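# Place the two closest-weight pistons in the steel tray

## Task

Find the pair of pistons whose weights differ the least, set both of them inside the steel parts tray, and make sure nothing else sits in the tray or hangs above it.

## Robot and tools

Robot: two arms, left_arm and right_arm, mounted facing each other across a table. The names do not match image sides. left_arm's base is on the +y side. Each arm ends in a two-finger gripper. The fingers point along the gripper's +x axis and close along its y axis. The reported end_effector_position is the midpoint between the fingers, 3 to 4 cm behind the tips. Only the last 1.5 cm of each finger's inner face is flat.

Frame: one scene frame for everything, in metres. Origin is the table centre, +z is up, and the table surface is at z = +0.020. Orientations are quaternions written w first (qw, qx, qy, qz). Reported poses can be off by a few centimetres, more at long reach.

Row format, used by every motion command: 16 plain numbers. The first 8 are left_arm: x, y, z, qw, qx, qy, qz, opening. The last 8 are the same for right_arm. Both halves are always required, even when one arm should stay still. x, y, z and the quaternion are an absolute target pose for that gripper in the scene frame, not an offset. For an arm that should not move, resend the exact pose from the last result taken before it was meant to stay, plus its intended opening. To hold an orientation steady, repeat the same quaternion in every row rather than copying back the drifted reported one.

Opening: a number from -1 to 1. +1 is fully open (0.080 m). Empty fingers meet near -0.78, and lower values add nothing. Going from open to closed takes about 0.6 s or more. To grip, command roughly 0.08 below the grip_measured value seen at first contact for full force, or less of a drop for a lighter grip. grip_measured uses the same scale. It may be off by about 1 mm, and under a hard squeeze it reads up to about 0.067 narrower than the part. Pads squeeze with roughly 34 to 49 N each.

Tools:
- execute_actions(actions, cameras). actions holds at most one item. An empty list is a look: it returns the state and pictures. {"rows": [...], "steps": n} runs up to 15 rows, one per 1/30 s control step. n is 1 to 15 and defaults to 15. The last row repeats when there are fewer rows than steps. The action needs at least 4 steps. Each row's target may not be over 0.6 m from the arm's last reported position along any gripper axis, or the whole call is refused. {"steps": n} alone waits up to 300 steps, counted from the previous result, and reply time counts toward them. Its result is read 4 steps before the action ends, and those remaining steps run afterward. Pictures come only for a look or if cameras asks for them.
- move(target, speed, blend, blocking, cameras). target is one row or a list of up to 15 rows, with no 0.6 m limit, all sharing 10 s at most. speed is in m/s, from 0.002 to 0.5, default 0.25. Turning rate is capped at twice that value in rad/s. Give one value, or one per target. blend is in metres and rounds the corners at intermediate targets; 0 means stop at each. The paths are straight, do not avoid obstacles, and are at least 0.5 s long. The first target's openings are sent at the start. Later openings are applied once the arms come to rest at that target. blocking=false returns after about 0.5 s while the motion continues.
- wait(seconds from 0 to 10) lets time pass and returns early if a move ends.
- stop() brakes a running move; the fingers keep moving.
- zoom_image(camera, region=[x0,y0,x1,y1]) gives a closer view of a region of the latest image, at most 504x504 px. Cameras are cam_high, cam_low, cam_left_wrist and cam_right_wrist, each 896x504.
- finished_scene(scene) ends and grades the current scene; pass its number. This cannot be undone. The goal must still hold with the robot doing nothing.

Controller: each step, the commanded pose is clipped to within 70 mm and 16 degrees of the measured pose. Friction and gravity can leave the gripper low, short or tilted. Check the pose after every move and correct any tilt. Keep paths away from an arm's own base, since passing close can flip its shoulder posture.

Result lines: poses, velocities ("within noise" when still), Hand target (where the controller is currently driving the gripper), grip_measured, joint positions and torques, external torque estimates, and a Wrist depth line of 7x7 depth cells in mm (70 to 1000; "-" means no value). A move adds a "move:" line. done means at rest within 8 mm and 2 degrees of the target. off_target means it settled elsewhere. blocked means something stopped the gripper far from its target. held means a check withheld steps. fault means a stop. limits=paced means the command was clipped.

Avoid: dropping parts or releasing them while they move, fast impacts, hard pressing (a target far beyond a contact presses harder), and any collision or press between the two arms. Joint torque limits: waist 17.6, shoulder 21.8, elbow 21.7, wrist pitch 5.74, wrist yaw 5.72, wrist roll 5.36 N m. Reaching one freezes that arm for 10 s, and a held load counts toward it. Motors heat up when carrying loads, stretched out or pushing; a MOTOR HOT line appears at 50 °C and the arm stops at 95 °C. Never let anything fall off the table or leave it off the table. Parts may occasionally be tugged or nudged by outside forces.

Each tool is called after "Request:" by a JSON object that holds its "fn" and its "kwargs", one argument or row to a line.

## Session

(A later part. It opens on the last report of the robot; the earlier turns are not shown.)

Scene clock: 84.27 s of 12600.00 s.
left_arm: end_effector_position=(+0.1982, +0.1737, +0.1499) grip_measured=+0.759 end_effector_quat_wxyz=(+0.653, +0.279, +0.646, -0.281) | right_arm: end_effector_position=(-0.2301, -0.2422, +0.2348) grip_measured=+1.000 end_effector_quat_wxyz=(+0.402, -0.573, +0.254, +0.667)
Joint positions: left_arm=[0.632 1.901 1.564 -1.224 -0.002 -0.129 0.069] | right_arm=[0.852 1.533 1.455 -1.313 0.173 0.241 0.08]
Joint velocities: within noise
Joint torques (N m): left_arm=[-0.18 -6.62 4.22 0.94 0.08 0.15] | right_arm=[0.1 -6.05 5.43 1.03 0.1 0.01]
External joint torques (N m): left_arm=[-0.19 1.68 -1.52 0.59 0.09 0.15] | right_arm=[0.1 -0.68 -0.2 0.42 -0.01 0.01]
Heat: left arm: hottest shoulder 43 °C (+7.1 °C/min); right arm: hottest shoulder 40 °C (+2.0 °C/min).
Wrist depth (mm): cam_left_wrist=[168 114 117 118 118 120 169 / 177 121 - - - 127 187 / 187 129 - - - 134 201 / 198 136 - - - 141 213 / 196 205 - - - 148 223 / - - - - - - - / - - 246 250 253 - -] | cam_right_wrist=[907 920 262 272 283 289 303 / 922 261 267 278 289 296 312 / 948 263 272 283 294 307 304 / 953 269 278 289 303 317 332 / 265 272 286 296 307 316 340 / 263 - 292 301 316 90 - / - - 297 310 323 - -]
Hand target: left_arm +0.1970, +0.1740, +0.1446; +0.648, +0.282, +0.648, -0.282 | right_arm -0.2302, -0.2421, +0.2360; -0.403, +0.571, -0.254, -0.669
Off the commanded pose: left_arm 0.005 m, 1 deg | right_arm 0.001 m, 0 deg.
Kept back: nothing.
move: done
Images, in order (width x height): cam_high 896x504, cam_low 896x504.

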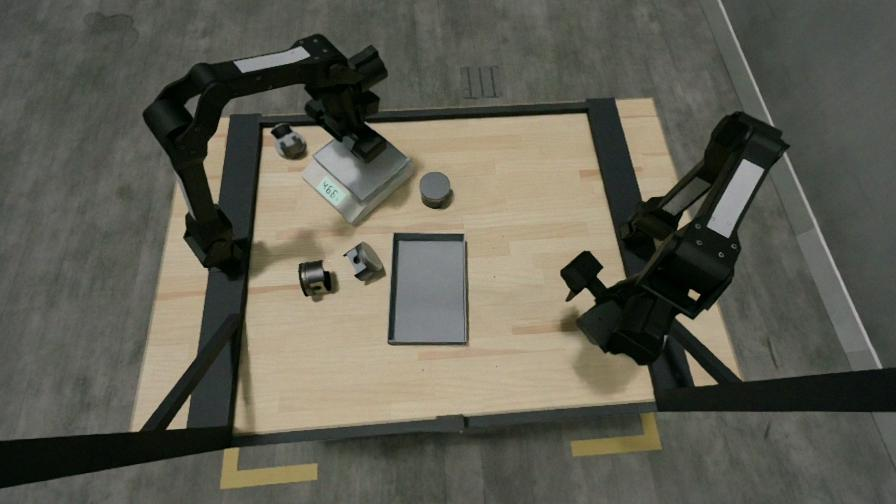

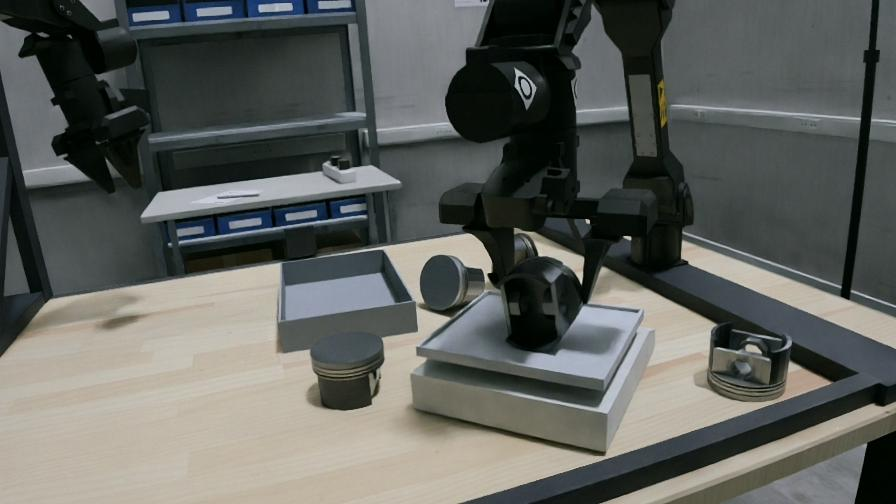

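Request:
{"fn": "move", "kwargs": {
  "target": [
    [0.197, 0.174, 0.1475, 0.6485,0.282,0.6485,-0.282, 1, -0.2302, -0.2421, 0.2360, 0.403, -0.571, 0.254, 0.669, 1]
  ],
  "speed": [0.03],
  "cameras": ["cam_high","cam_left_wrist"]
}}

Request:
{"fn": "zoom_image", "kwargs": {
  "camera": "cam_high",
  "region": [310, 170, 350, 210]
}}

Scene clock: 85.23 s of 12600.00 s.
left_arm: end_effector_position=(+0.1980, +0.1740, +0.1498) grip_measured=+1.000 end_effector_quat_wxyz=(+0.652, +0.279, +0.646, -0.281) | right_arm: end_effector_position=(-0.2301, -0.2422, +0.2348) grip_measured=+1.000 end_effector_quat_wxyz=(+0.402, -0.573, +0.254, +0.667)
Joint positions: left_arm=[0.632 1.901 1.564 -1.225 -0.002 -0.129 0.08] | right_arm=[0.852 1.533 1.455 -1.313 0.173 0.241 0.08]
Joint velocities: within noise
Joint torques (N m): left_arm=[-0.19 -6.81 5.42 0.3 0.08 0.15] | right_arm=[-0.02 -6.09 5.24 1.02 0.14 0.05]
External joint torques (N m): left_arm=[-0.19 1.49 -0.4 -0.1 0.09 0.15] | right_arm=[-0.06 -0.71 -0.44 0.41 0.04 0.04]
Heat: left arm: hottest shoulder 43 °C (+7.1 °C/min); right arm: hottest shoulder 40 °C (+2.0 °C/min).
Wrist depth (mm): cam_left_wrist=[168 113 116 117 118 119 170 / 177 120 - - - 126 186 / 187 127 - - - 133 199 / 197 135 - - - 140 212 / 196 139 - - - 146 221 / - - - - - 87 - / - - 246 249 251 - -] | cam_right_wrist=[912 928 262 273 282 290 302 / 924 261 267 277 288 294 311 / 955 262 273 284 296 308 305 / 936 268 278 288 303 315 331 / 265 271 284 295 306 317 340 / 263 - 292 303 316 90 - / - - 297 309 325 - -]
Hand target: left_arm +0.1970, +0.1739, +0.1475; +0.648, +0.282, +0.648, -0.282 | right_arm -0.2302, -0.2421, +0.2360; -0.403, +0.571, -0.254, -0.669
Off the commanded pose: left_arm 0.002 m, 1 deg | right_arm 0.001 m, 0 deg.
Kept back: nothing.
move: done
Images, in order (width x height): cam_high 896x504, cam_left_wrist 896x504.

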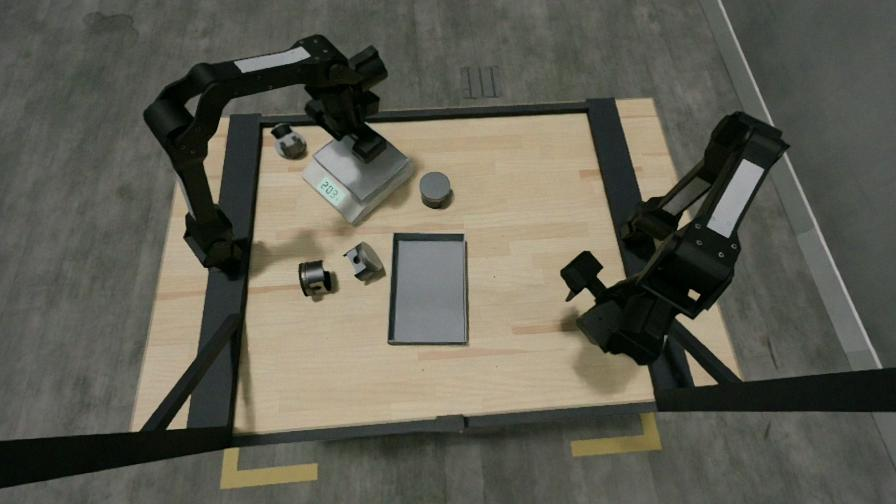

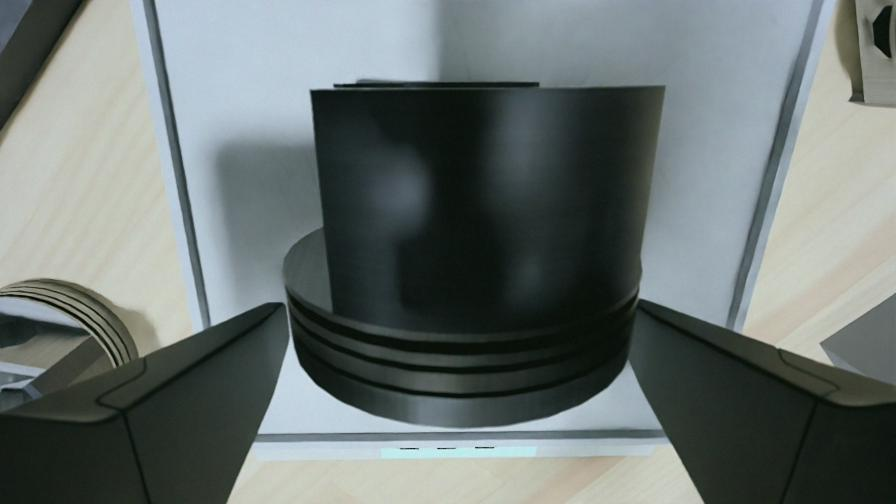

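Scaled by 12.600.

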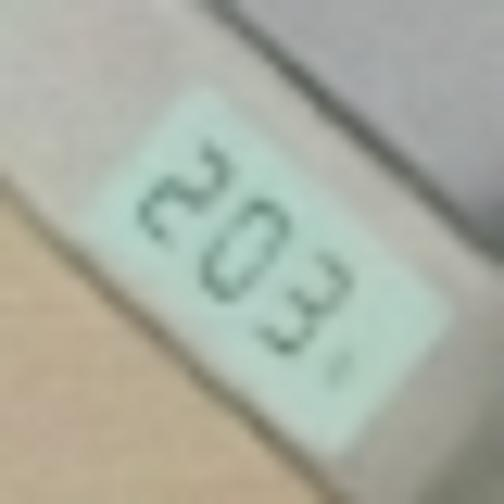

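Request:
{"fn": "move", "kwargs": {
  "target": [
    [0.197, 0.174, 0.1475, 0.6485,0.282,0.6485,-0.282, 0.6, -0.2302, -0.2421, 0.2360, 0.403, -0.571, 0.254, 0.669, 1],
    [0.197, 0.174, 0.205, 0.6485,0.282,0.6485,-0.282, 0.6, -0.2302, -0.2421, 0.2360, 0.403, -0.571, 0.254, 0.669, 1],
    [0.0, 0.17, 0.21, 0.69,0.155,0.69,-0.155, 0.6, -0.2302, -0.2421, 0.2360, 0.403, -0.571, 0.254, 0.669, 1],
    [-0.18, 0.045, 0.15, 0.7071,0,0.7071,0, 0.6, -0.2302, -0.2421, 0.2360, 0.403, -0.571, 0.254, 0.669, 1]
  ],
  "speed": [0.03,0.15,0.3,0.3],
  "blend": [0,0.03,0.04,0]
}}

Scene clock: 89.57 s of 12600.00 s.
left_arm: end_effector_position=(-0.1811, +0.0477, +0.1512) grip_measured=+0.754 end_effector_quat_wxyz=(+0.706, +0.003, +0.708, -0.002) | right_arm: end_effector_position=(-0.2301, -0.2422, +0.2348) grip_measured=+1.000 end_effector_quat_wxyz=(+0.402, -0.573, +0.254, +0.667)
Joint positions: left_arm=[-0.378 2.317 2.208 -1.461 0.004 -1.947 0.069] | right_arm=[0.852 1.533 1.455 -1.313 0.173 0.241 0.08]
Joint velocities: within noise
Joint torques (N m): left_arm=[0.24 -8.92 6.95 0.16 -0.18 -0.15] | right_arm=[0.09 -6.05 5.26 0.99 0.11 0.05]
External joint torques (N m): left_arm=[0.38 2 1.3 -0.11 -0.15 -0.15] | right_arm=[0.11 -0.61 -0.44 0.39 -0.01 0.04]
Heat: left arm: hottest shoulder 43 °C (+6.0 °C/min); right arm: hottest shoulder 40 °C (+2.0 °C/min).
Wrist depth (mm): cam_left_wrist=[170 171 168 170 170 169 173 / 179 179 - - - 178 183 / 189 189 - - - 178 193 / 198 200 - - - 199 203 / 211 210 - - - 210 216 / - - 231 - - - - / - - 243 244 244 - -] | cam_right_wrist=[902 934 261 271 282 292 301 / 926 261 267 277 288 296 311 / 927 263 273 281 294 308 306 / 952 268 278 289 302 316 332 / 266 271 284 295 306 318 339 / 262 - 292 303 313 90 - / - - 298 309 323 - -]
Hand target: left_arm -0.1801, +0.0451, +0.1500; +0.707, +0.000, +0.707, +0.000 | right_arm -0.2302, -0.2421, +0.2360; -0.403, +0.571, -0.254, -0.669
Off the commanded pose: left_arm 0.003 m, 0 deg | right_arm 0.001 m, 0 deg.
Kept back: nothing.
move: done; blend cut to 0.0287 m at target 2

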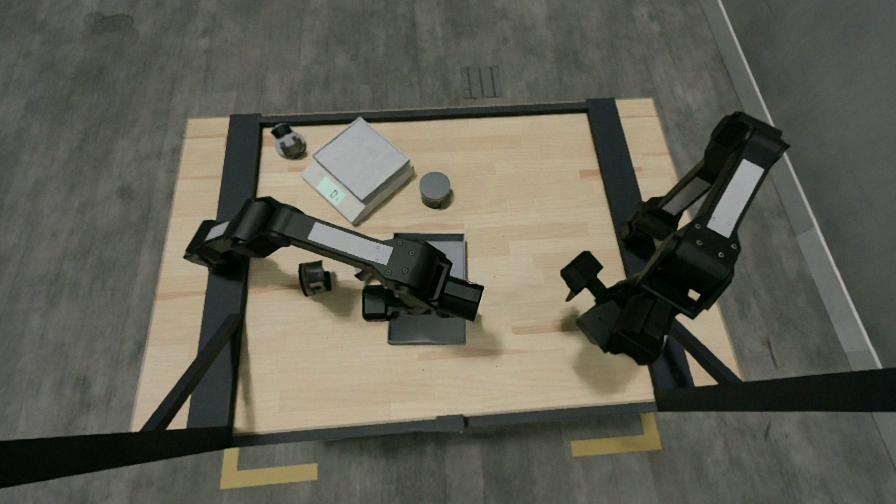

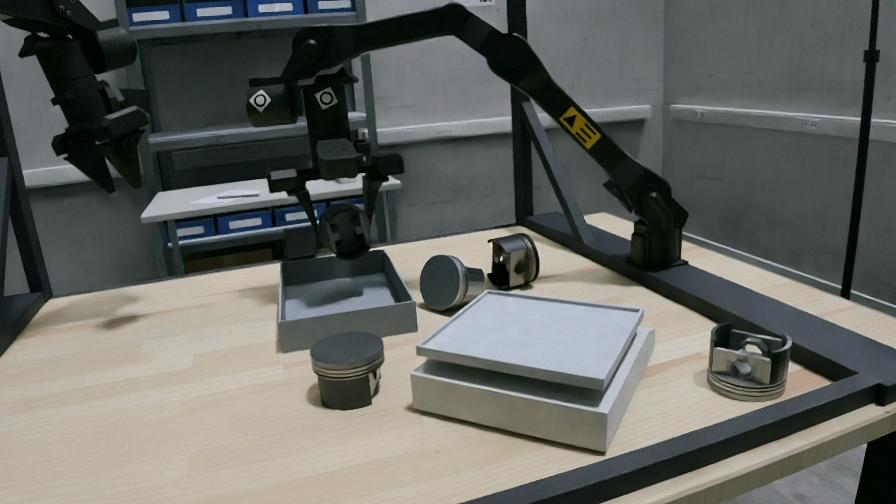

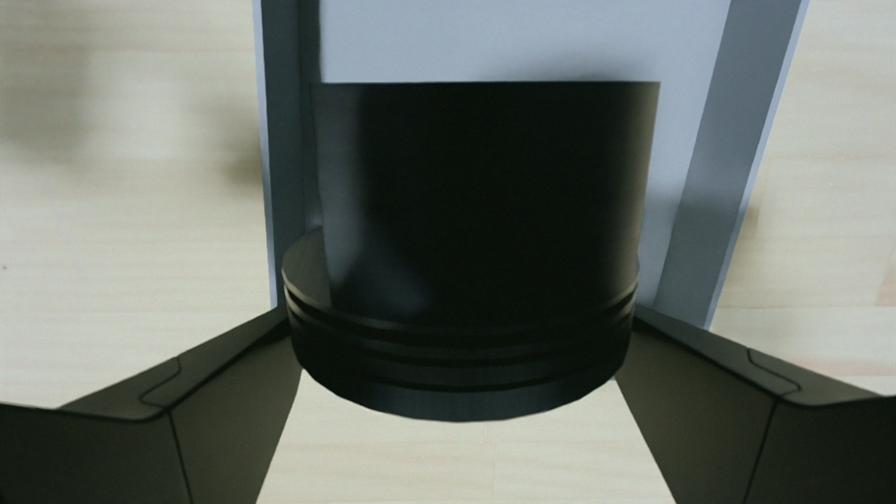

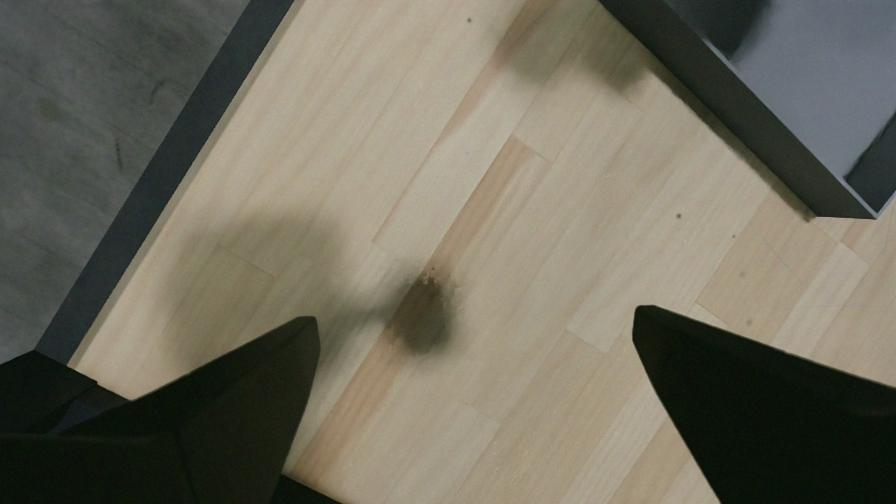

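Request:
{"fn": "move", "kwargs": {
  "target": [
    [-0.184, 0.034, 0.13, 0.7071,0,0.7071,0, 0.6, -0.2302, -0.2421, 0.2360, 0.403, -0.571, 0.254, 0.669, 1],
    [-0.184, 0.034, 0.094, 0.7071,0,0.7071,0, 0.6, -0.2302, -0.2421, 0.2360, 0.403, -0.571, 0.254, 0.669, 1]
  ],
  "speed": [0.1,0.06]
}}

Scene clock: 91.20 s of 12600.00 s.
left_arm: end_effector_position=(-0.1868, +0.0336, +0.0975) grip_measured=+0.754 end_effector_quat_wxyz=(+0.705, +0.000, +0.710, -0.005) | right_arm: end_effector_position=(-0.2301, -0.2422, +0.2348) grip_measured=+1.000 end_effector_quat_wxyz=(+0.402, -0.573, +0.254, +0.667)
Joint positions: left_arm=[-0.378 2.376 2.097 -1.282 0.004 -1.947 0.069] | right_arm=[0.852 1.533 1.455 -1.313 0.173 0.241 0.08]
Joint velocities: within noise
Joint torques (N m): left_arm=[0.29 -9.86 4.72 0.37 -0.18 -0.11] | right_arm=[0.1 -6.08 5.23 1.04 0.13 0.07]
External joint torques (N m): left_arm=[0.34 1.35 -0.93 0.07 -0.14 -0.11] | right_arm=[0.06 -0.61 -0.47 0.44 0.03 0.06]
Heat: left arm: hottest shoulder 43 °C (+6.1 °C/min); right arm: hottest shoulder 40 °C (+2.0 °C/min).
Wrist depth (mm): cam_left_wrist=[- 113 119 119 120 120 106 / - 122 - - - 127 106 / - 129 - - - 134 114 / - 136 - - - 140 120 / 151 114 - - - 140 154 / - - 134 - - - - / - - 174 133 130 - -] | cam_right_wrist=[911 920 262 271 282 290 303 / 921 261 267 276 289 296 312 / 935 264 273 284 296 307 306 / 940 268 278 289 303 315 332 / 264 271 285 297 306 318 341 / 262 - 292 303 315 90 - / - - 296 310 324 - -]
Hand target: left_arm -0.1841, +0.0341, +0.0940; +0.707, +0.000, +0.707, +0.000 | right_arm -0.2302, -0.2421, +0.2360; -0.403, +0.571, -0.254, -0.669
Off the commanded pose: left_arm 0.005 m, 1 deg | right_arm 0.001 m, 0 deg.
Kept back: nothing.
move: done

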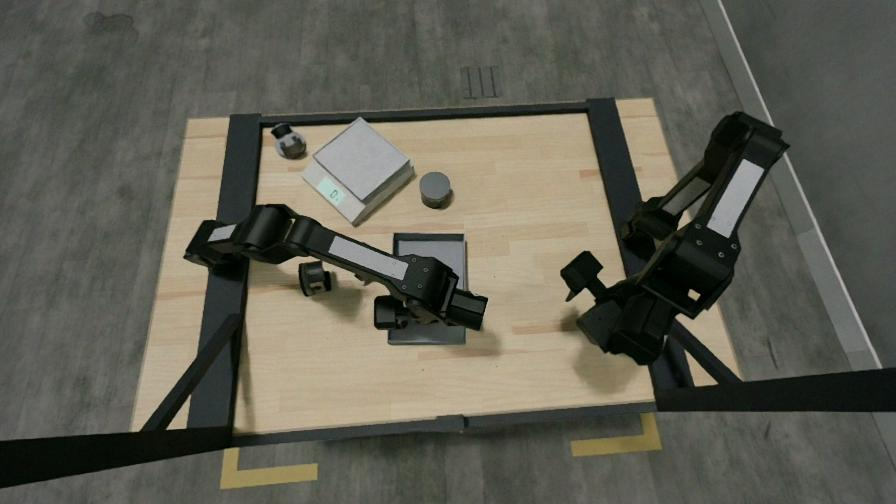

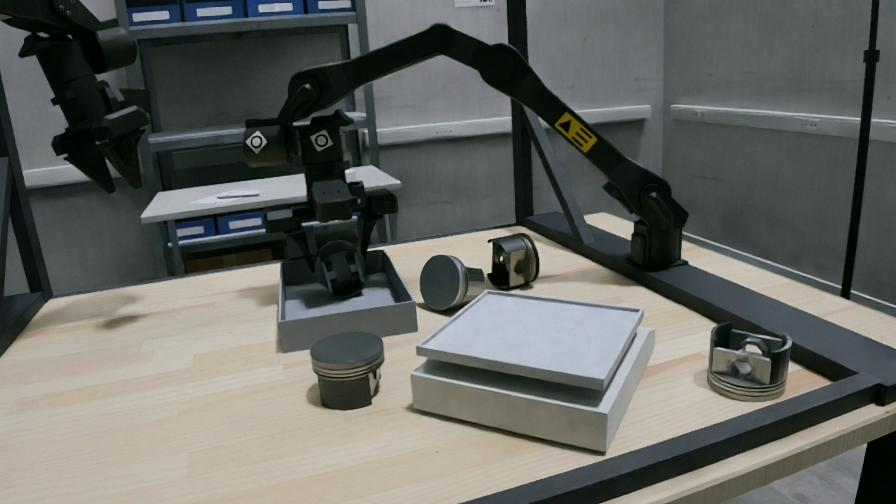

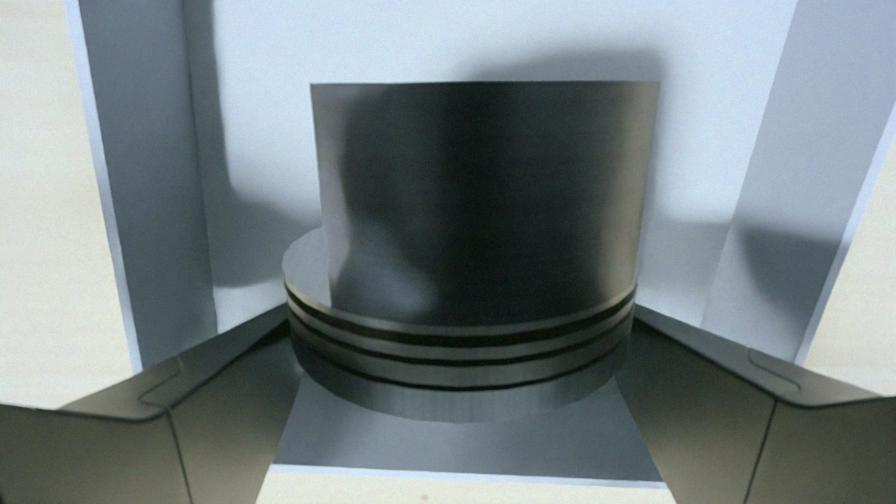

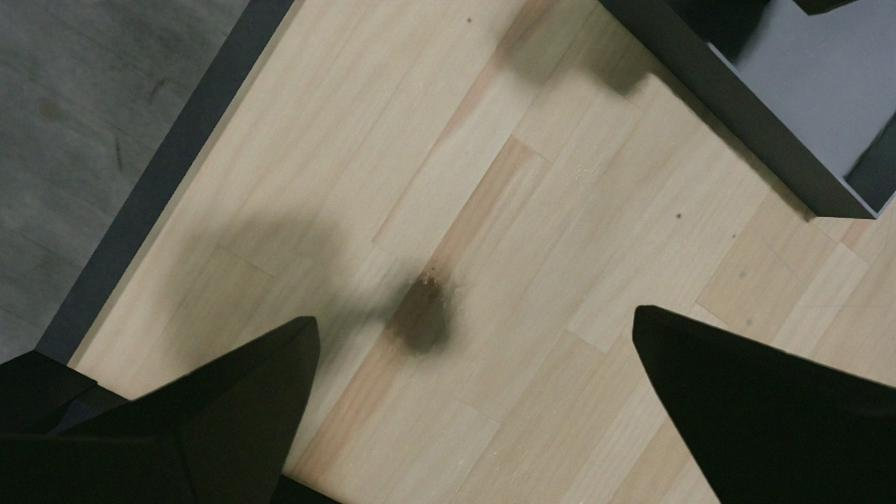

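Request:
{"fn": "move", "kwargs": {
  "target": [
    [-0.184, 0.035, 0.0885, 0.7071,0,0.7071,0, 0.6, -0.2302, -0.2421, 0.2360, 0.403, -0.571, 0.254, 0.669, 1]
  ],
  "speed": [0.05],
  "cameras": ["cam_low"]
}}

Request:
{"fn": "zoom_image", "kwargs": {
  "camera": "cam_low",
  "region": [260, 220, 440, 350]
}}

Scene clock: 92.13 s of 12600.00 s.
left_arm: end_effector_position=(-0.1864, +0.0339, +0.0930) grip_measured=+0.754 end_effector_quat_wxyz=(+0.705, +0.000, +0.709, -0.005) | right_arm: end_effector_position=(-0.2301, -0.2422, +0.2348) grip_measured=+1.000 end_effector_quat_wxyz=(+0.402, -0.573, +0.254, +0.667)
Joint positions: left_arm=[-0.378 2.376 2.078 -1.265 0.003 -1.947 0.069] | right_arm=[0.852 1.533 1.455 -1.313 0.173 0.241 0.08]
Joint velocities: within noise
Joint torques (N m): left_arm=[0.21 -10.17 3.78 0.81 -0.17 -0.13] | right_arm=[0 -6.24 5.4 1.02 0.16 0.05]
External joint torques (N m): left_arm=[0.31 1.18 -1.96 0.51 -0.14 -0.13] | right_arm=[0.01 -0.82 -0.28 0.42 0.04 0.04]
Heat: left arm: hottest shoulder 43 °C (+6.1 °C/min); right arm: hottest shoulder 40 °C (+2.0 °C/min).
Wrist depth (mm): cam_left_wrist=[- 114 117 116 118 118 105 / - 120 - - - 125 109 / - 127 - - - 133 113 / - 133 - - - 138 113 / 146 115 - - - 138 151 / - - 133 - - - - / - - 129 132 130 - -] | cam_right_wrist=[902 934 261 271 283 291 304 / 919 260 267 277 289 296 311 / 940 262 273 282 296 309 306 / 942 268 279 289 303 314 328 / 266 271 286 295 307 318 340 / 262 - 291 301 315 90 - / - - 297 310 323 - -]
Hand target: left_arm -0.1839, +0.0350, +0.0885; +0.707, +0.000, +0.707, +0.000 | right_arm -0.2302, -0.2421, +0.2360; -0.403, +0.571, -0.254, -0.669
Off the commanded pose: left_arm 0.005 m, 1 deg | right_arm 0.001 m, 0 deg.
Kept back: nothing.
move: done
Images, in order (width x height): cam_low 896x504.

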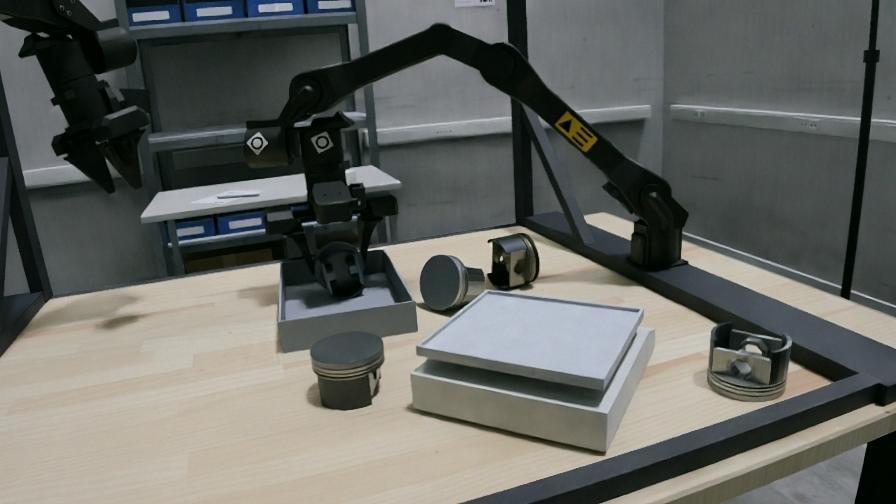

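Scaled by 2.800.

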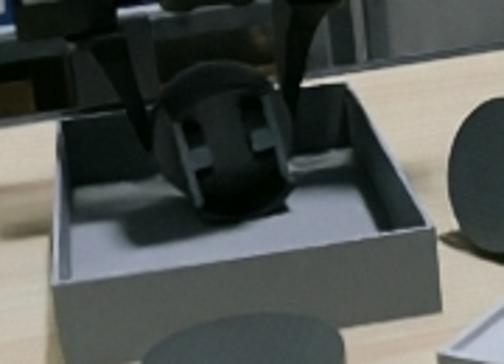

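Request:
{"fn": "move", "kwargs": {
  "target": [
    [-0.184, 0.035, 0.0895, 0.7071,0,0.7071,0, 1, -0.2302, -0.2421, 0.2360, 0.403, -0.571, 0.254, 0.669, 1],
    [-0.184, 0.035, 0.17, 0.7071,0,0.7071,0, 1, -0.2302, -0.2421, 0.2360, 0.403, -0.571, 0.254, 0.669, 1],
    [0.0, 0.07, 0.17, 0.66,0.255,0.66,-0.255, 1, -0.2302, -0.2421, 0.2360, 0.403, -0.571, 0.254, 0.669, 1],
    [0.12, 0.0, 0.14, 0.6016, 0.3716, 0.6016, -0.3716, 1, -0.2302, -0.2421, 0.2360, 0.403, -0.571, 0.254, 0.669, 1]
  ],
  "speed": [0.03,0.15,0.3,0.3],
  "blend": [0,0.02,0.04,0]
}}

Scene clock: 95.97 s of 12600.00 s.
left_arm: end_effector_position=(+0.1207, +0.0028, +0.1443) grip_measured=+1.000 end_effector_quat_wxyz=(+0.621, +0.352, +0.584, -0.386) | right_arm: end_effector_position=(-0.2301, -0.2422, +0.2348) grip_measured=+1.000 end_effector_quat_wxyz=(+0.402, -0.573, +0.254, +0.667)
Joint positions: left_arm=[0.286 2.409 2.34 -1.431 0 -0.191 0.08] | right_arm=[0.852 1.533 1.455 -1.313 0.173 0.241 0.08]
Joint velocities: within noise
Joint torques (N m): left_arm=[-0.36 -8.93 6.55 0.56 -0.01 0.16] | right_arm=[0.05 -6.06 5.38 1.04 0.12 0.08]
External joint torques (N m): left_arm=[-0.36 2.65 0.75 0.1 0.01 0.16] | right_arm=[0.05 -0.62 -0.34 0.42 0.01 0.08]
Heat: left arm: hottest shoulder 44 °C (+7.0 °C/min); right arm: hottest shoulder 40 °C (+1.0 °C/min).
Wrist depth (mm): cam_left_wrist=[161 163 165 168 171 172 174 / 168 170 173 174 177 181 183 / 176 179 178 136 185 190 192 / 185 184 185 141 193 197 187 / 153 150 198 148 203 182 212 / - - 207 214 218 87 - / - - 198 228 224 - -] | cam_right_wrist=[906 914 262 271 282 291 303 / 936 262 266 276 288 295 313 / 947 264 274 283 294 307 307 / 941 268 278 290 302 314 331 / 265 272 286 295 306 317 338 / 262 - 292 303 316 90 - / - - 296 309 325 - -]
Hand target: left_arm +0.1197, +0.0007, +0.1397; +0.618, +0.356, +0.584, -0.387 | right_arm -0.2302, -0.2421, +0.2360; -0.403, +0.571, -0.254, -0.669
Off the commanded pose: left_arm 0.005 m, 4 deg | right_arm 0.001 m, 0 deg.
joint sent to its limit (left arm) — joint 3 (elbow), upper limit, where the elbow is as straight as it goes.
Kept back: nothing.
move: off_target (left_arm)

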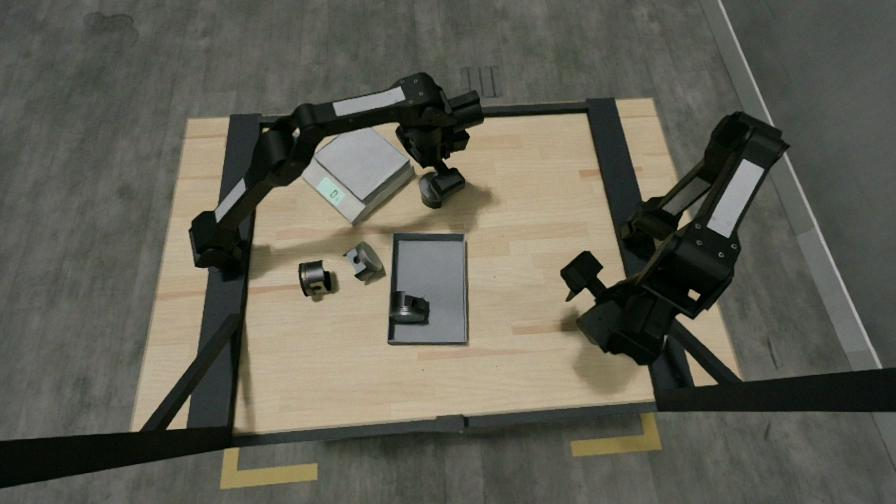

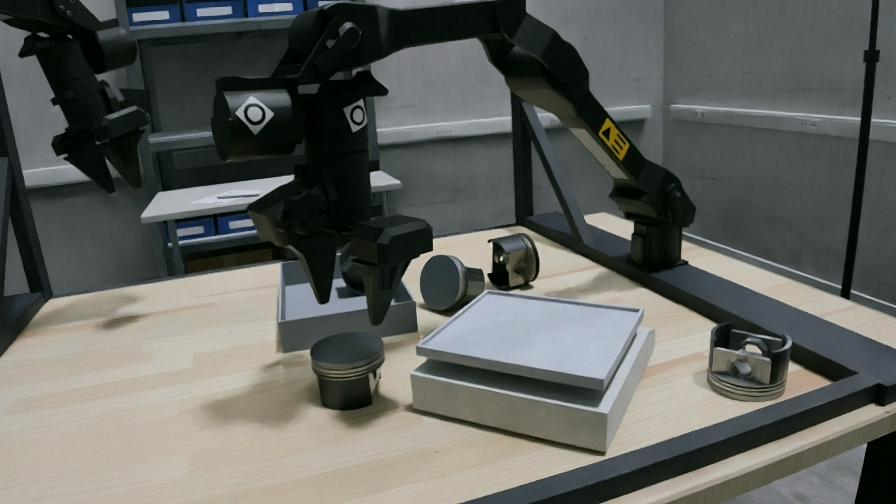

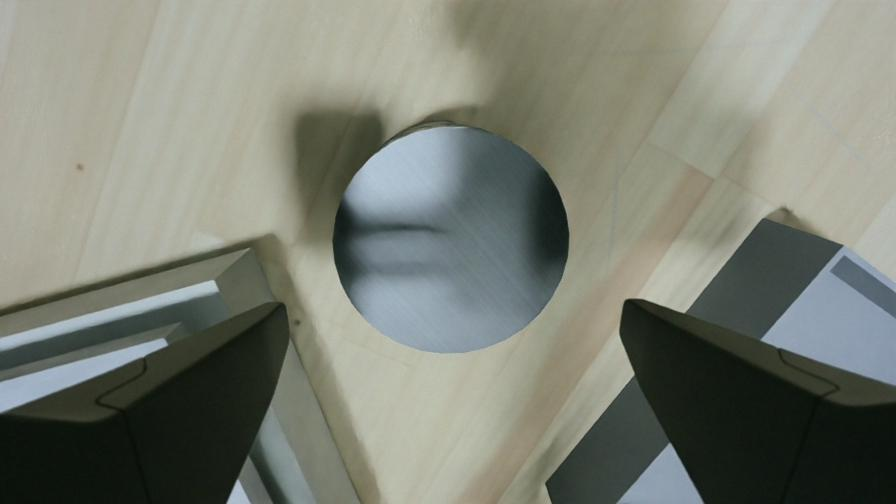

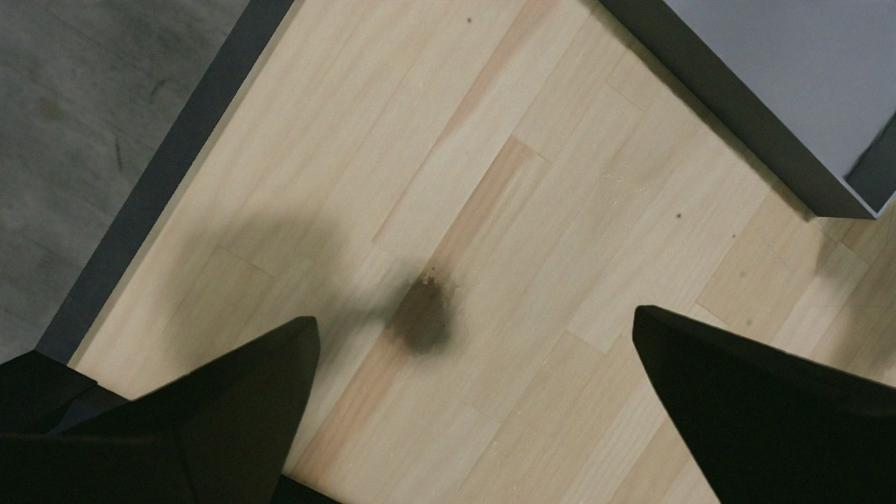

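Request:
{"fn": "move", "kwargs": {
  "target": [
    [0.1205, -0.001, 0.112, 0.6016, 0.3716, 0.6016, -0.3716, 1, -0.2302, -0.2421, 0.2360, 0.403, -0.571, 0.254, 0.669, 1]
  ],
  "speed": [0.1],
  "cameras": ["cam_left_wrist"]
}}

Scene clock: 97.00 s of 12600.00 s.
left_arm: end_effector_position=(+0.1212, +0.0009, +0.1166) grip_measured=+1.000 end_effector_quat_wxyz=(+0.608, +0.364, +0.597, -0.375) | right_arm: end_effector_position=(-0.2301, -0.2422, +0.2348) grip_measured=+1.000 end_effector_quat_wxyz=(+0.402, -0.573, +0.254, +0.667)
Joint positions: left_arm=[0.286 2.471 2.342 -1.421 0 -0.189 0.08] | right_arm=[0.852 1.533 1.455 -1.313 0.173 0.241 0.08]
Joint velocities: within noise
Joint torques (N m): left_arm=[-0.3 -9.23 6.28 0.49 -0.01 0.15] | right_arm=[0.04 -6.06 5.36 1.05 0.1 0.05]
External joint torques (N m): left_arm=[-0.2 2.54 0.54 0.1 -0.01 0.15] | right_arm=[0.07 -0.64 -0.35 0.42 -0.01 0.05]
Heat: left arm: hottest shoulder 44 °C (+7.0 °C/min); right arm: hottest shoulder 40 °C (+1.0 °C/min).
Wrist depth (mm): cam_left_wrist=[135 136 137 140 140 142 144 / 142 142 145 144 147 150 151 / 149 151 150 105 153 159 160 / 157 158 157 111 114 168 166 / - 134 116 118 120 174 152 / - - 182 125 187 87 - / - - 190 198 198 - -] | cam_right_wrist=[899 923 261 270 281 291 304 / 926 261 266 277 288 295 312 / 940 262 273 283 294 307 307 / 944 268 277 288 302 314 330 / 266 271 285 296 307 317 339 / 263 - 292 302 315 90 - / - - 296 309 324 - -]
Hand target: left_arm +0.1203, -0.0005, +0.1118; +0.605, +0.368, +0.598, -0.375 | right_arm -0.2302, -0.2421, +0.2360; -0.403, +0.571, -0.254, -0.669
Off the commanded pose: left_arm 0.005 m, 1 deg | right_arm 0.001 m, 0 deg.
joint sent to its limit (left arm) — joint 3 (elbow), upper limit, where the elbow is as straight as it goes.
Kept back: nothing.
move: done
Images, in order (width x height): cam_left_wrist 896x504.

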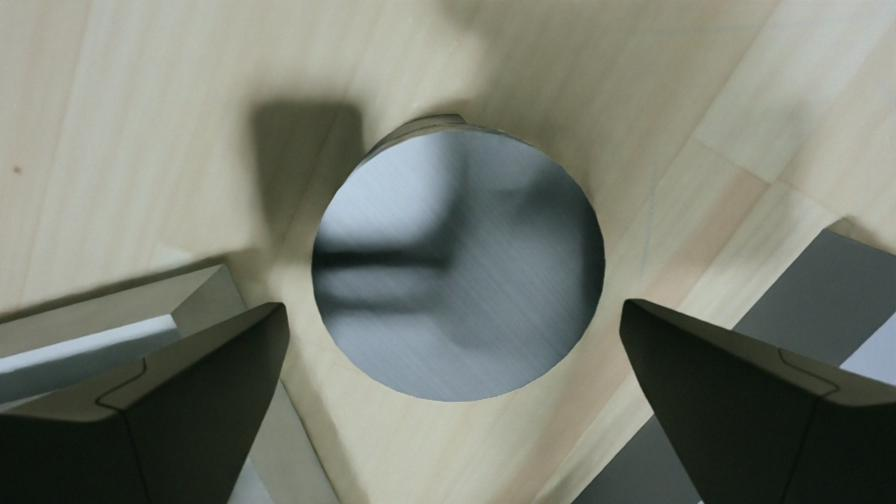

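Good. Descend and grip.

Request:
{"fn": "move", "kwargs": {
  "target": [
    [0.1205, -0.001, 0.0865, 0.6016, 0.3716, 0.6016, -0.3716, 1, -0.2302, -0.2421, 0.2360, 0.403, -0.571, 0.254, 0.669, 1],
    [0.1205, -0.001, 0.0865, 0.6016, 0.3716, 0.6016, -0.3716, 0.6, -0.2302, -0.2421, 0.2360, 0.403, -0.571, 0.254, 0.669, 1]
  ],
  "speed": [0.06,0.05],
  "cameras": ["cam_left_wrist","cam_low"]
}}

Scene clock: 98.53 s of 12600.00 s.
left_arm: end_effector_position=(+0.1223, -0.0032, +0.0957) grip_measured=+0.784 end_effector_quat_wxyz=(+0.609, +0.364, +0.597, -0.376) | right_arm: end_effector_position=(-0.2301, -0.2422, +0.2348) grip_measured=+1.000 end_effector_quat_wxyz=(+0.402, -0.573, +0.254, +0.667)
Joint positions: left_arm=[0.286 2.486 2.286 -1.347 0.001 -0.189 0.07] | right_arm=[0.852 1.533 1.455 -1.313 0.173 0.241 0.08]
Joint velocities: within noise
Joint torques (N m): left_arm=[-0.3 -9.34 4.5 0.43 -0.05 0.15] | right_arm=[0.01 -6.13 5.38 0.99 0.17 0.04]
External joint torques (N m): left_arm=[-0.38 2.67 -1.33 0.03 -0.03 0.15] | right_arm=[0.02 -0.7 -0.36 0.36 0.05 0.04]
Heat: left arm: hottest shoulder 45 °C (+8.1 °C/min); right arm: hottest shoulder 40 °C (+1.0 °C/min).
Wrist depth (mm): cam_left_wrist=[116 117 119 120 121 123 125 / 122 124 125 126 128 129 131 / 129 130 130 - 134 137 139 / 136 138 - - 140 145 147 / 141 142 - - 96 152 151 / - - 96 100 100 - - / - - 168 108 174 - -] | cam_right_wrist=[899 922 261 272 282 289 304 / 927 261 267 277 288 295 312 / 925 263 273 283 295 308 305 / 952 268 279 289 302 316 331 / 266 271 285 297 309 317 340 / 262 - 291 303 316 90 - / - - 297 309 324 - -]
Hand target: left_arm +0.1205, -0.0009, +0.0866; +0.602, +0.372, +0.602, -0.372 | right_arm -0.2302, -0.2421, +0.2360; -0.403, +0.571, -0.254, -0.669
Off the commanded pose: left_arm 0.010 m, 1 deg | right_arm 0.001 m, 0 deg.
Kept back: nothing.
move: off_target (left_arm); target 2's new opening was sent with left_arm's hand 0.010 m and 1 deg from that target
Images, in order (width x height): cam_low 896x504, cam_left_wrist 896x504.

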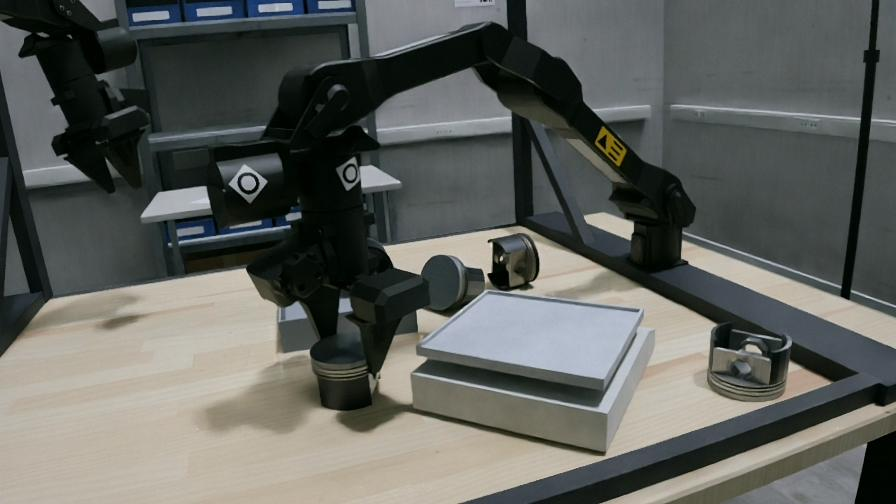

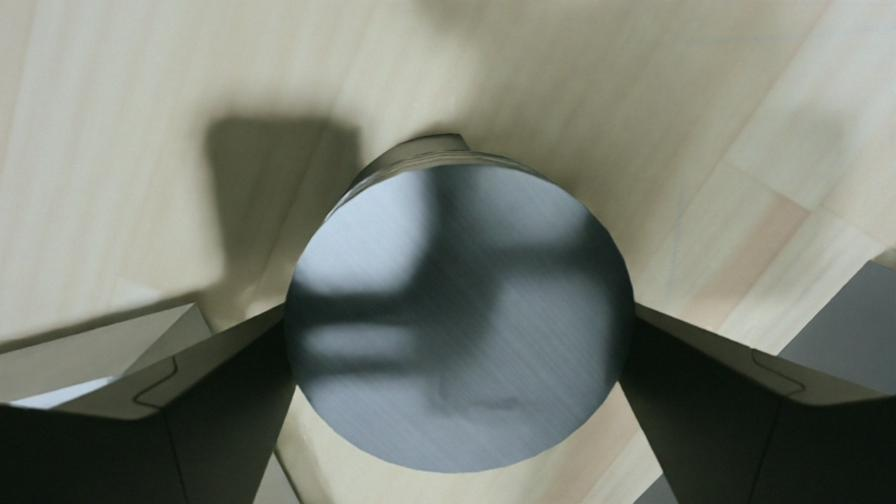

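Request:
{"fn": "move", "kwargs": {
  "target": [
    [0.1205, -0.001, 0.17, 0.6016, 0.3716, 0.6016, -0.3716, 0.6, -0.2302, -0.2421, 0.2360, 0.403, -0.571, 0.254, 0.669, 1],
    [-0.065, 0.028, 0.17, 0.7071,0,0.7071,0, 0.6, -0.2302, -0.2421, 0.2360, 0.403, -0.571, 0.254, 0.669, 1],
    [-0.065, 0.028, 0.13, 0.7071,0,0.7071,0, 0.6, -0.2302, -0.2421, 0.2360, 0.403, -0.571, 0.254, 0.669, 1]
  ],
  "speed": [0.15,0.3,0.1],
  "blend": [0.02,0.01,0]
}}

Scene clock: 102.10 s of 12600.00 s.
left_arm: end_effector_position=(-0.0657, +0.0270, +0.1241) grip_measured=+0.784 end_effector_quat_wxyz=(+0.707, +0.006, +0.707, +0.002) | right_arm: end_effector_position=(-0.2301, -0.2422, +0.2348) grip_measured=+1.000 end_effector_quat_wxyz=(+0.402, -0.573, +0.254, +0.667)
Joint positions: left_arm=[-0.116 2.274 2.028 -1.336 0 -1.686 0.07] | right_arm=[0.852 1.533 1.455 -1.313 0.173 0.241 0.08]
Joint velocities: within noise
Joint torques (N m): left_arm=[0.08 -11.96 4.69 0.36 -0.06 -0.13] | right_arm=[0.04 -6.04 5.42 1.04 0.13 0.03]
External joint torques (N m): left_arm=[0.12 -1.3 -0.99 0.08 0 -0.13] | right_arm=[0.04 -0.63 -0.27 0.43 0.02 0.03]
Heat: left arm: hottest shoulder 47 °C (+10.2 °C/min); right arm: hottest shoulder 40 °C (+1.0 °C/min).
Wrist depth (mm): cam_left_wrist=[147 134 146 145 145 145 145 / 151 139 152 152 154 152 153 / 139 145 158 - 159 157 161 / 134 157 - - 166 158 173 / 182 181 - - 96 166 183 / - - 96 100 100 - - / - - 171 156 205 - -] | cam_right_wrist=[907 931 261 271 283 291 296 / 922 262 268 276 288 295 312 / 924 263 273 283 296 307 306 / 950 268 277 288 302 316 330 / 265 272 285 296 307 319 342 / 262 - 291 301 314 90 - / - - 298 310 323 - -]
Hand target: left_arm -0.0650, +0.0280, +0.1300; +0.707, +0.000, +0.707, +0.000 | right_arm -0.2302, -0.2421, +0.2360; -0.403, +0.571, -0.254, -0.669
Off the commanded pose: left_arm 0.006 m, 1 deg | right_arm 0.001 m, 0 deg.
Kept back: nothing.
move: done

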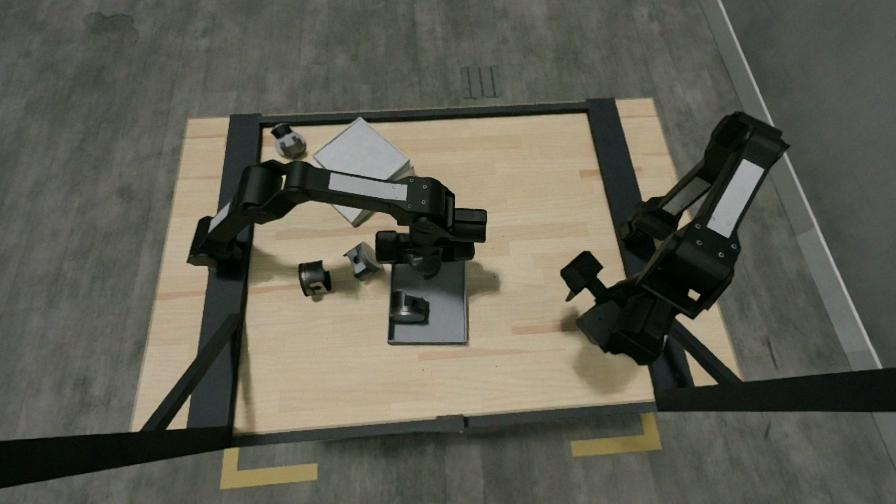

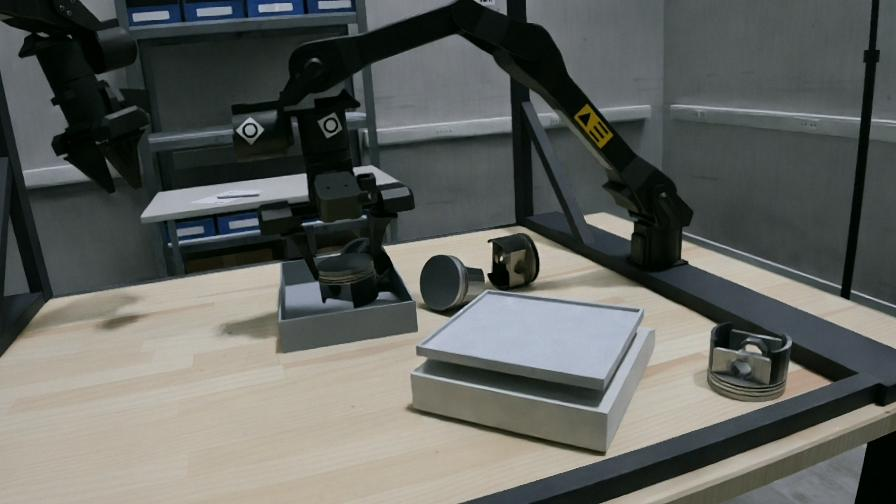

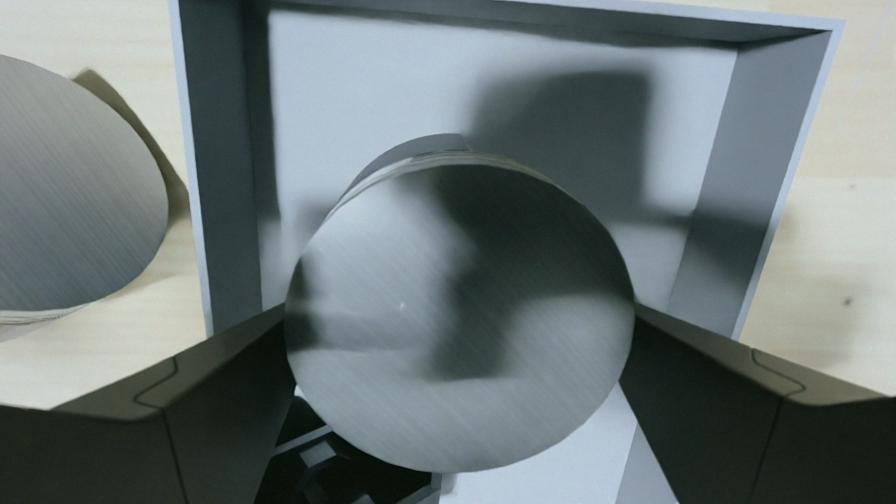

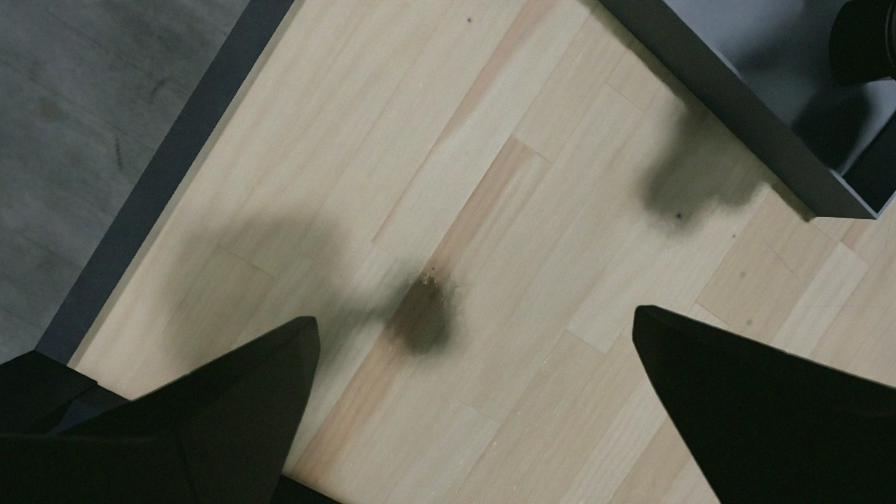

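Request:
{"fn": "move", "kwargs": {
  "target": [
    [-0.06, 0.022, 0.115, 0.7071,0,0.7071,0, 0.6, -0.2302, -0.2421, 0.2360, 0.403, -0.571, 0.254, 0.669, 1],
    [-0.06, 0.022, 0.1, 0.7071,0,0.7071,0, 0.6, -0.2302, -0.2421, 0.2360, 0.403, -0.571, 0.254, 0.669, 1]
  ],
  "speed": [0.08,0.05],
  "cameras": ["cam_left_wrist","cam_low"]
}}

Scene clock: 103.27 s of 12600.00 s.
left_arm: end_effector_position=(-0.0612, +0.0207, +0.1044) grip_measured=+0.784 end_effector_quat_wxyz=(+0.706, -0.005, +0.708, -0.003) | right_arm: end_effector_position=(-0.2301, -0.2422, +0.2348) grip_measured=+1.000 end_effector_quat_wxyz=(+0.402, -0.573, +0.254, +0.667)
Joint positions: left_arm=[-0.104 2.281 1.961 -1.239 0 -1.682 0.07] | right_arm=[0.852 1.533 1.455 -1.313 0.173 0.241 0.08]
Joint velocities: within noise
Joint torques (N m): left_arm=[0.19 -9.17 4.82 0.39 -0.06 0.15] | right_arm=[0.06 -6.03 5.42 1.02 0.15 0.03]
External joint torques (N m): left_arm=[0.16 1.62 -0.89 0.09 0 0.15] | right_arm=[0.05 -0.52 -0.34 0.41 0.04 0.03]
Heat: left arm: hottest shoulder 47 °C (+9.1 °C/min); right arm: hottest shoulder 40 °C (+1.0 °C/min).
Wrist depth (mm): cam_left_wrist=[- 123 125 126 128 128 128 / - 128 132 132 134 133 113 / - 137 137 - 139 139 117 / - 137 - - 146 146 153 / 157 128 - - 96 142 164 / - - 96 100 100 - - / - - 171 151 183 - -] | cam_right_wrist=[894 910 261 271 282 290 287 / 928 261 267 277 290 296 306 / 941 262 273 283 295 308 304 / 941 268 279 289 302 316 330 / 266 271 286 296 306 320 339 / 263 - 293 304 316 90 - / - - 296 310 322 - -]
Hand target: left_arm -0.0600, +0.0220, +0.1001; +0.707, +0.000, +0.707, +0.000 | right_arm -0.2302, -0.2421, +0.2360; -0.403, +0.571, -0.254, -0.669
Off the commanded pose: left_arm 0.005 m, 1 deg | right_arm 0.001 m, 0 deg.
Kept back: nothing.
move: done
Images, in order (width x height): cam_low 896x504, cam_left_wrist 896x504.

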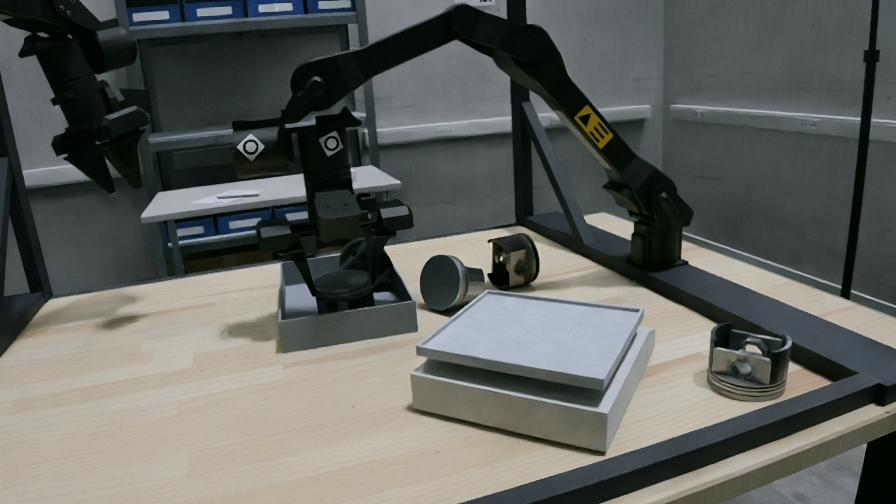

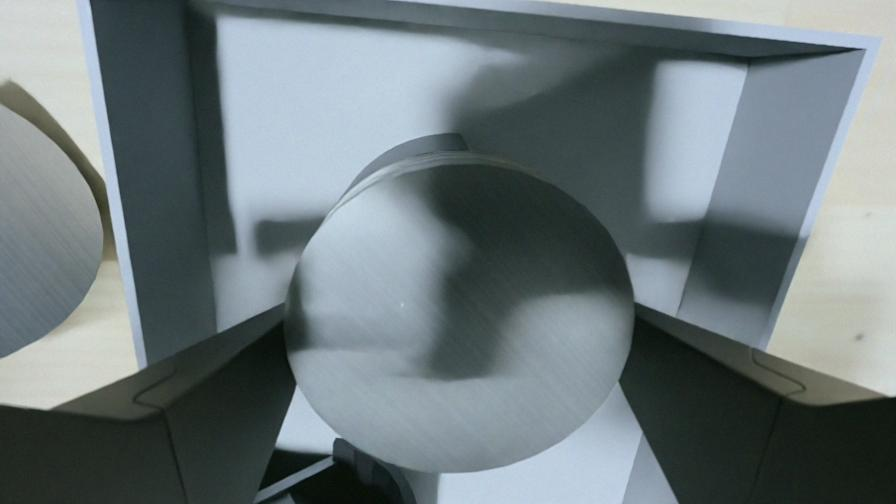

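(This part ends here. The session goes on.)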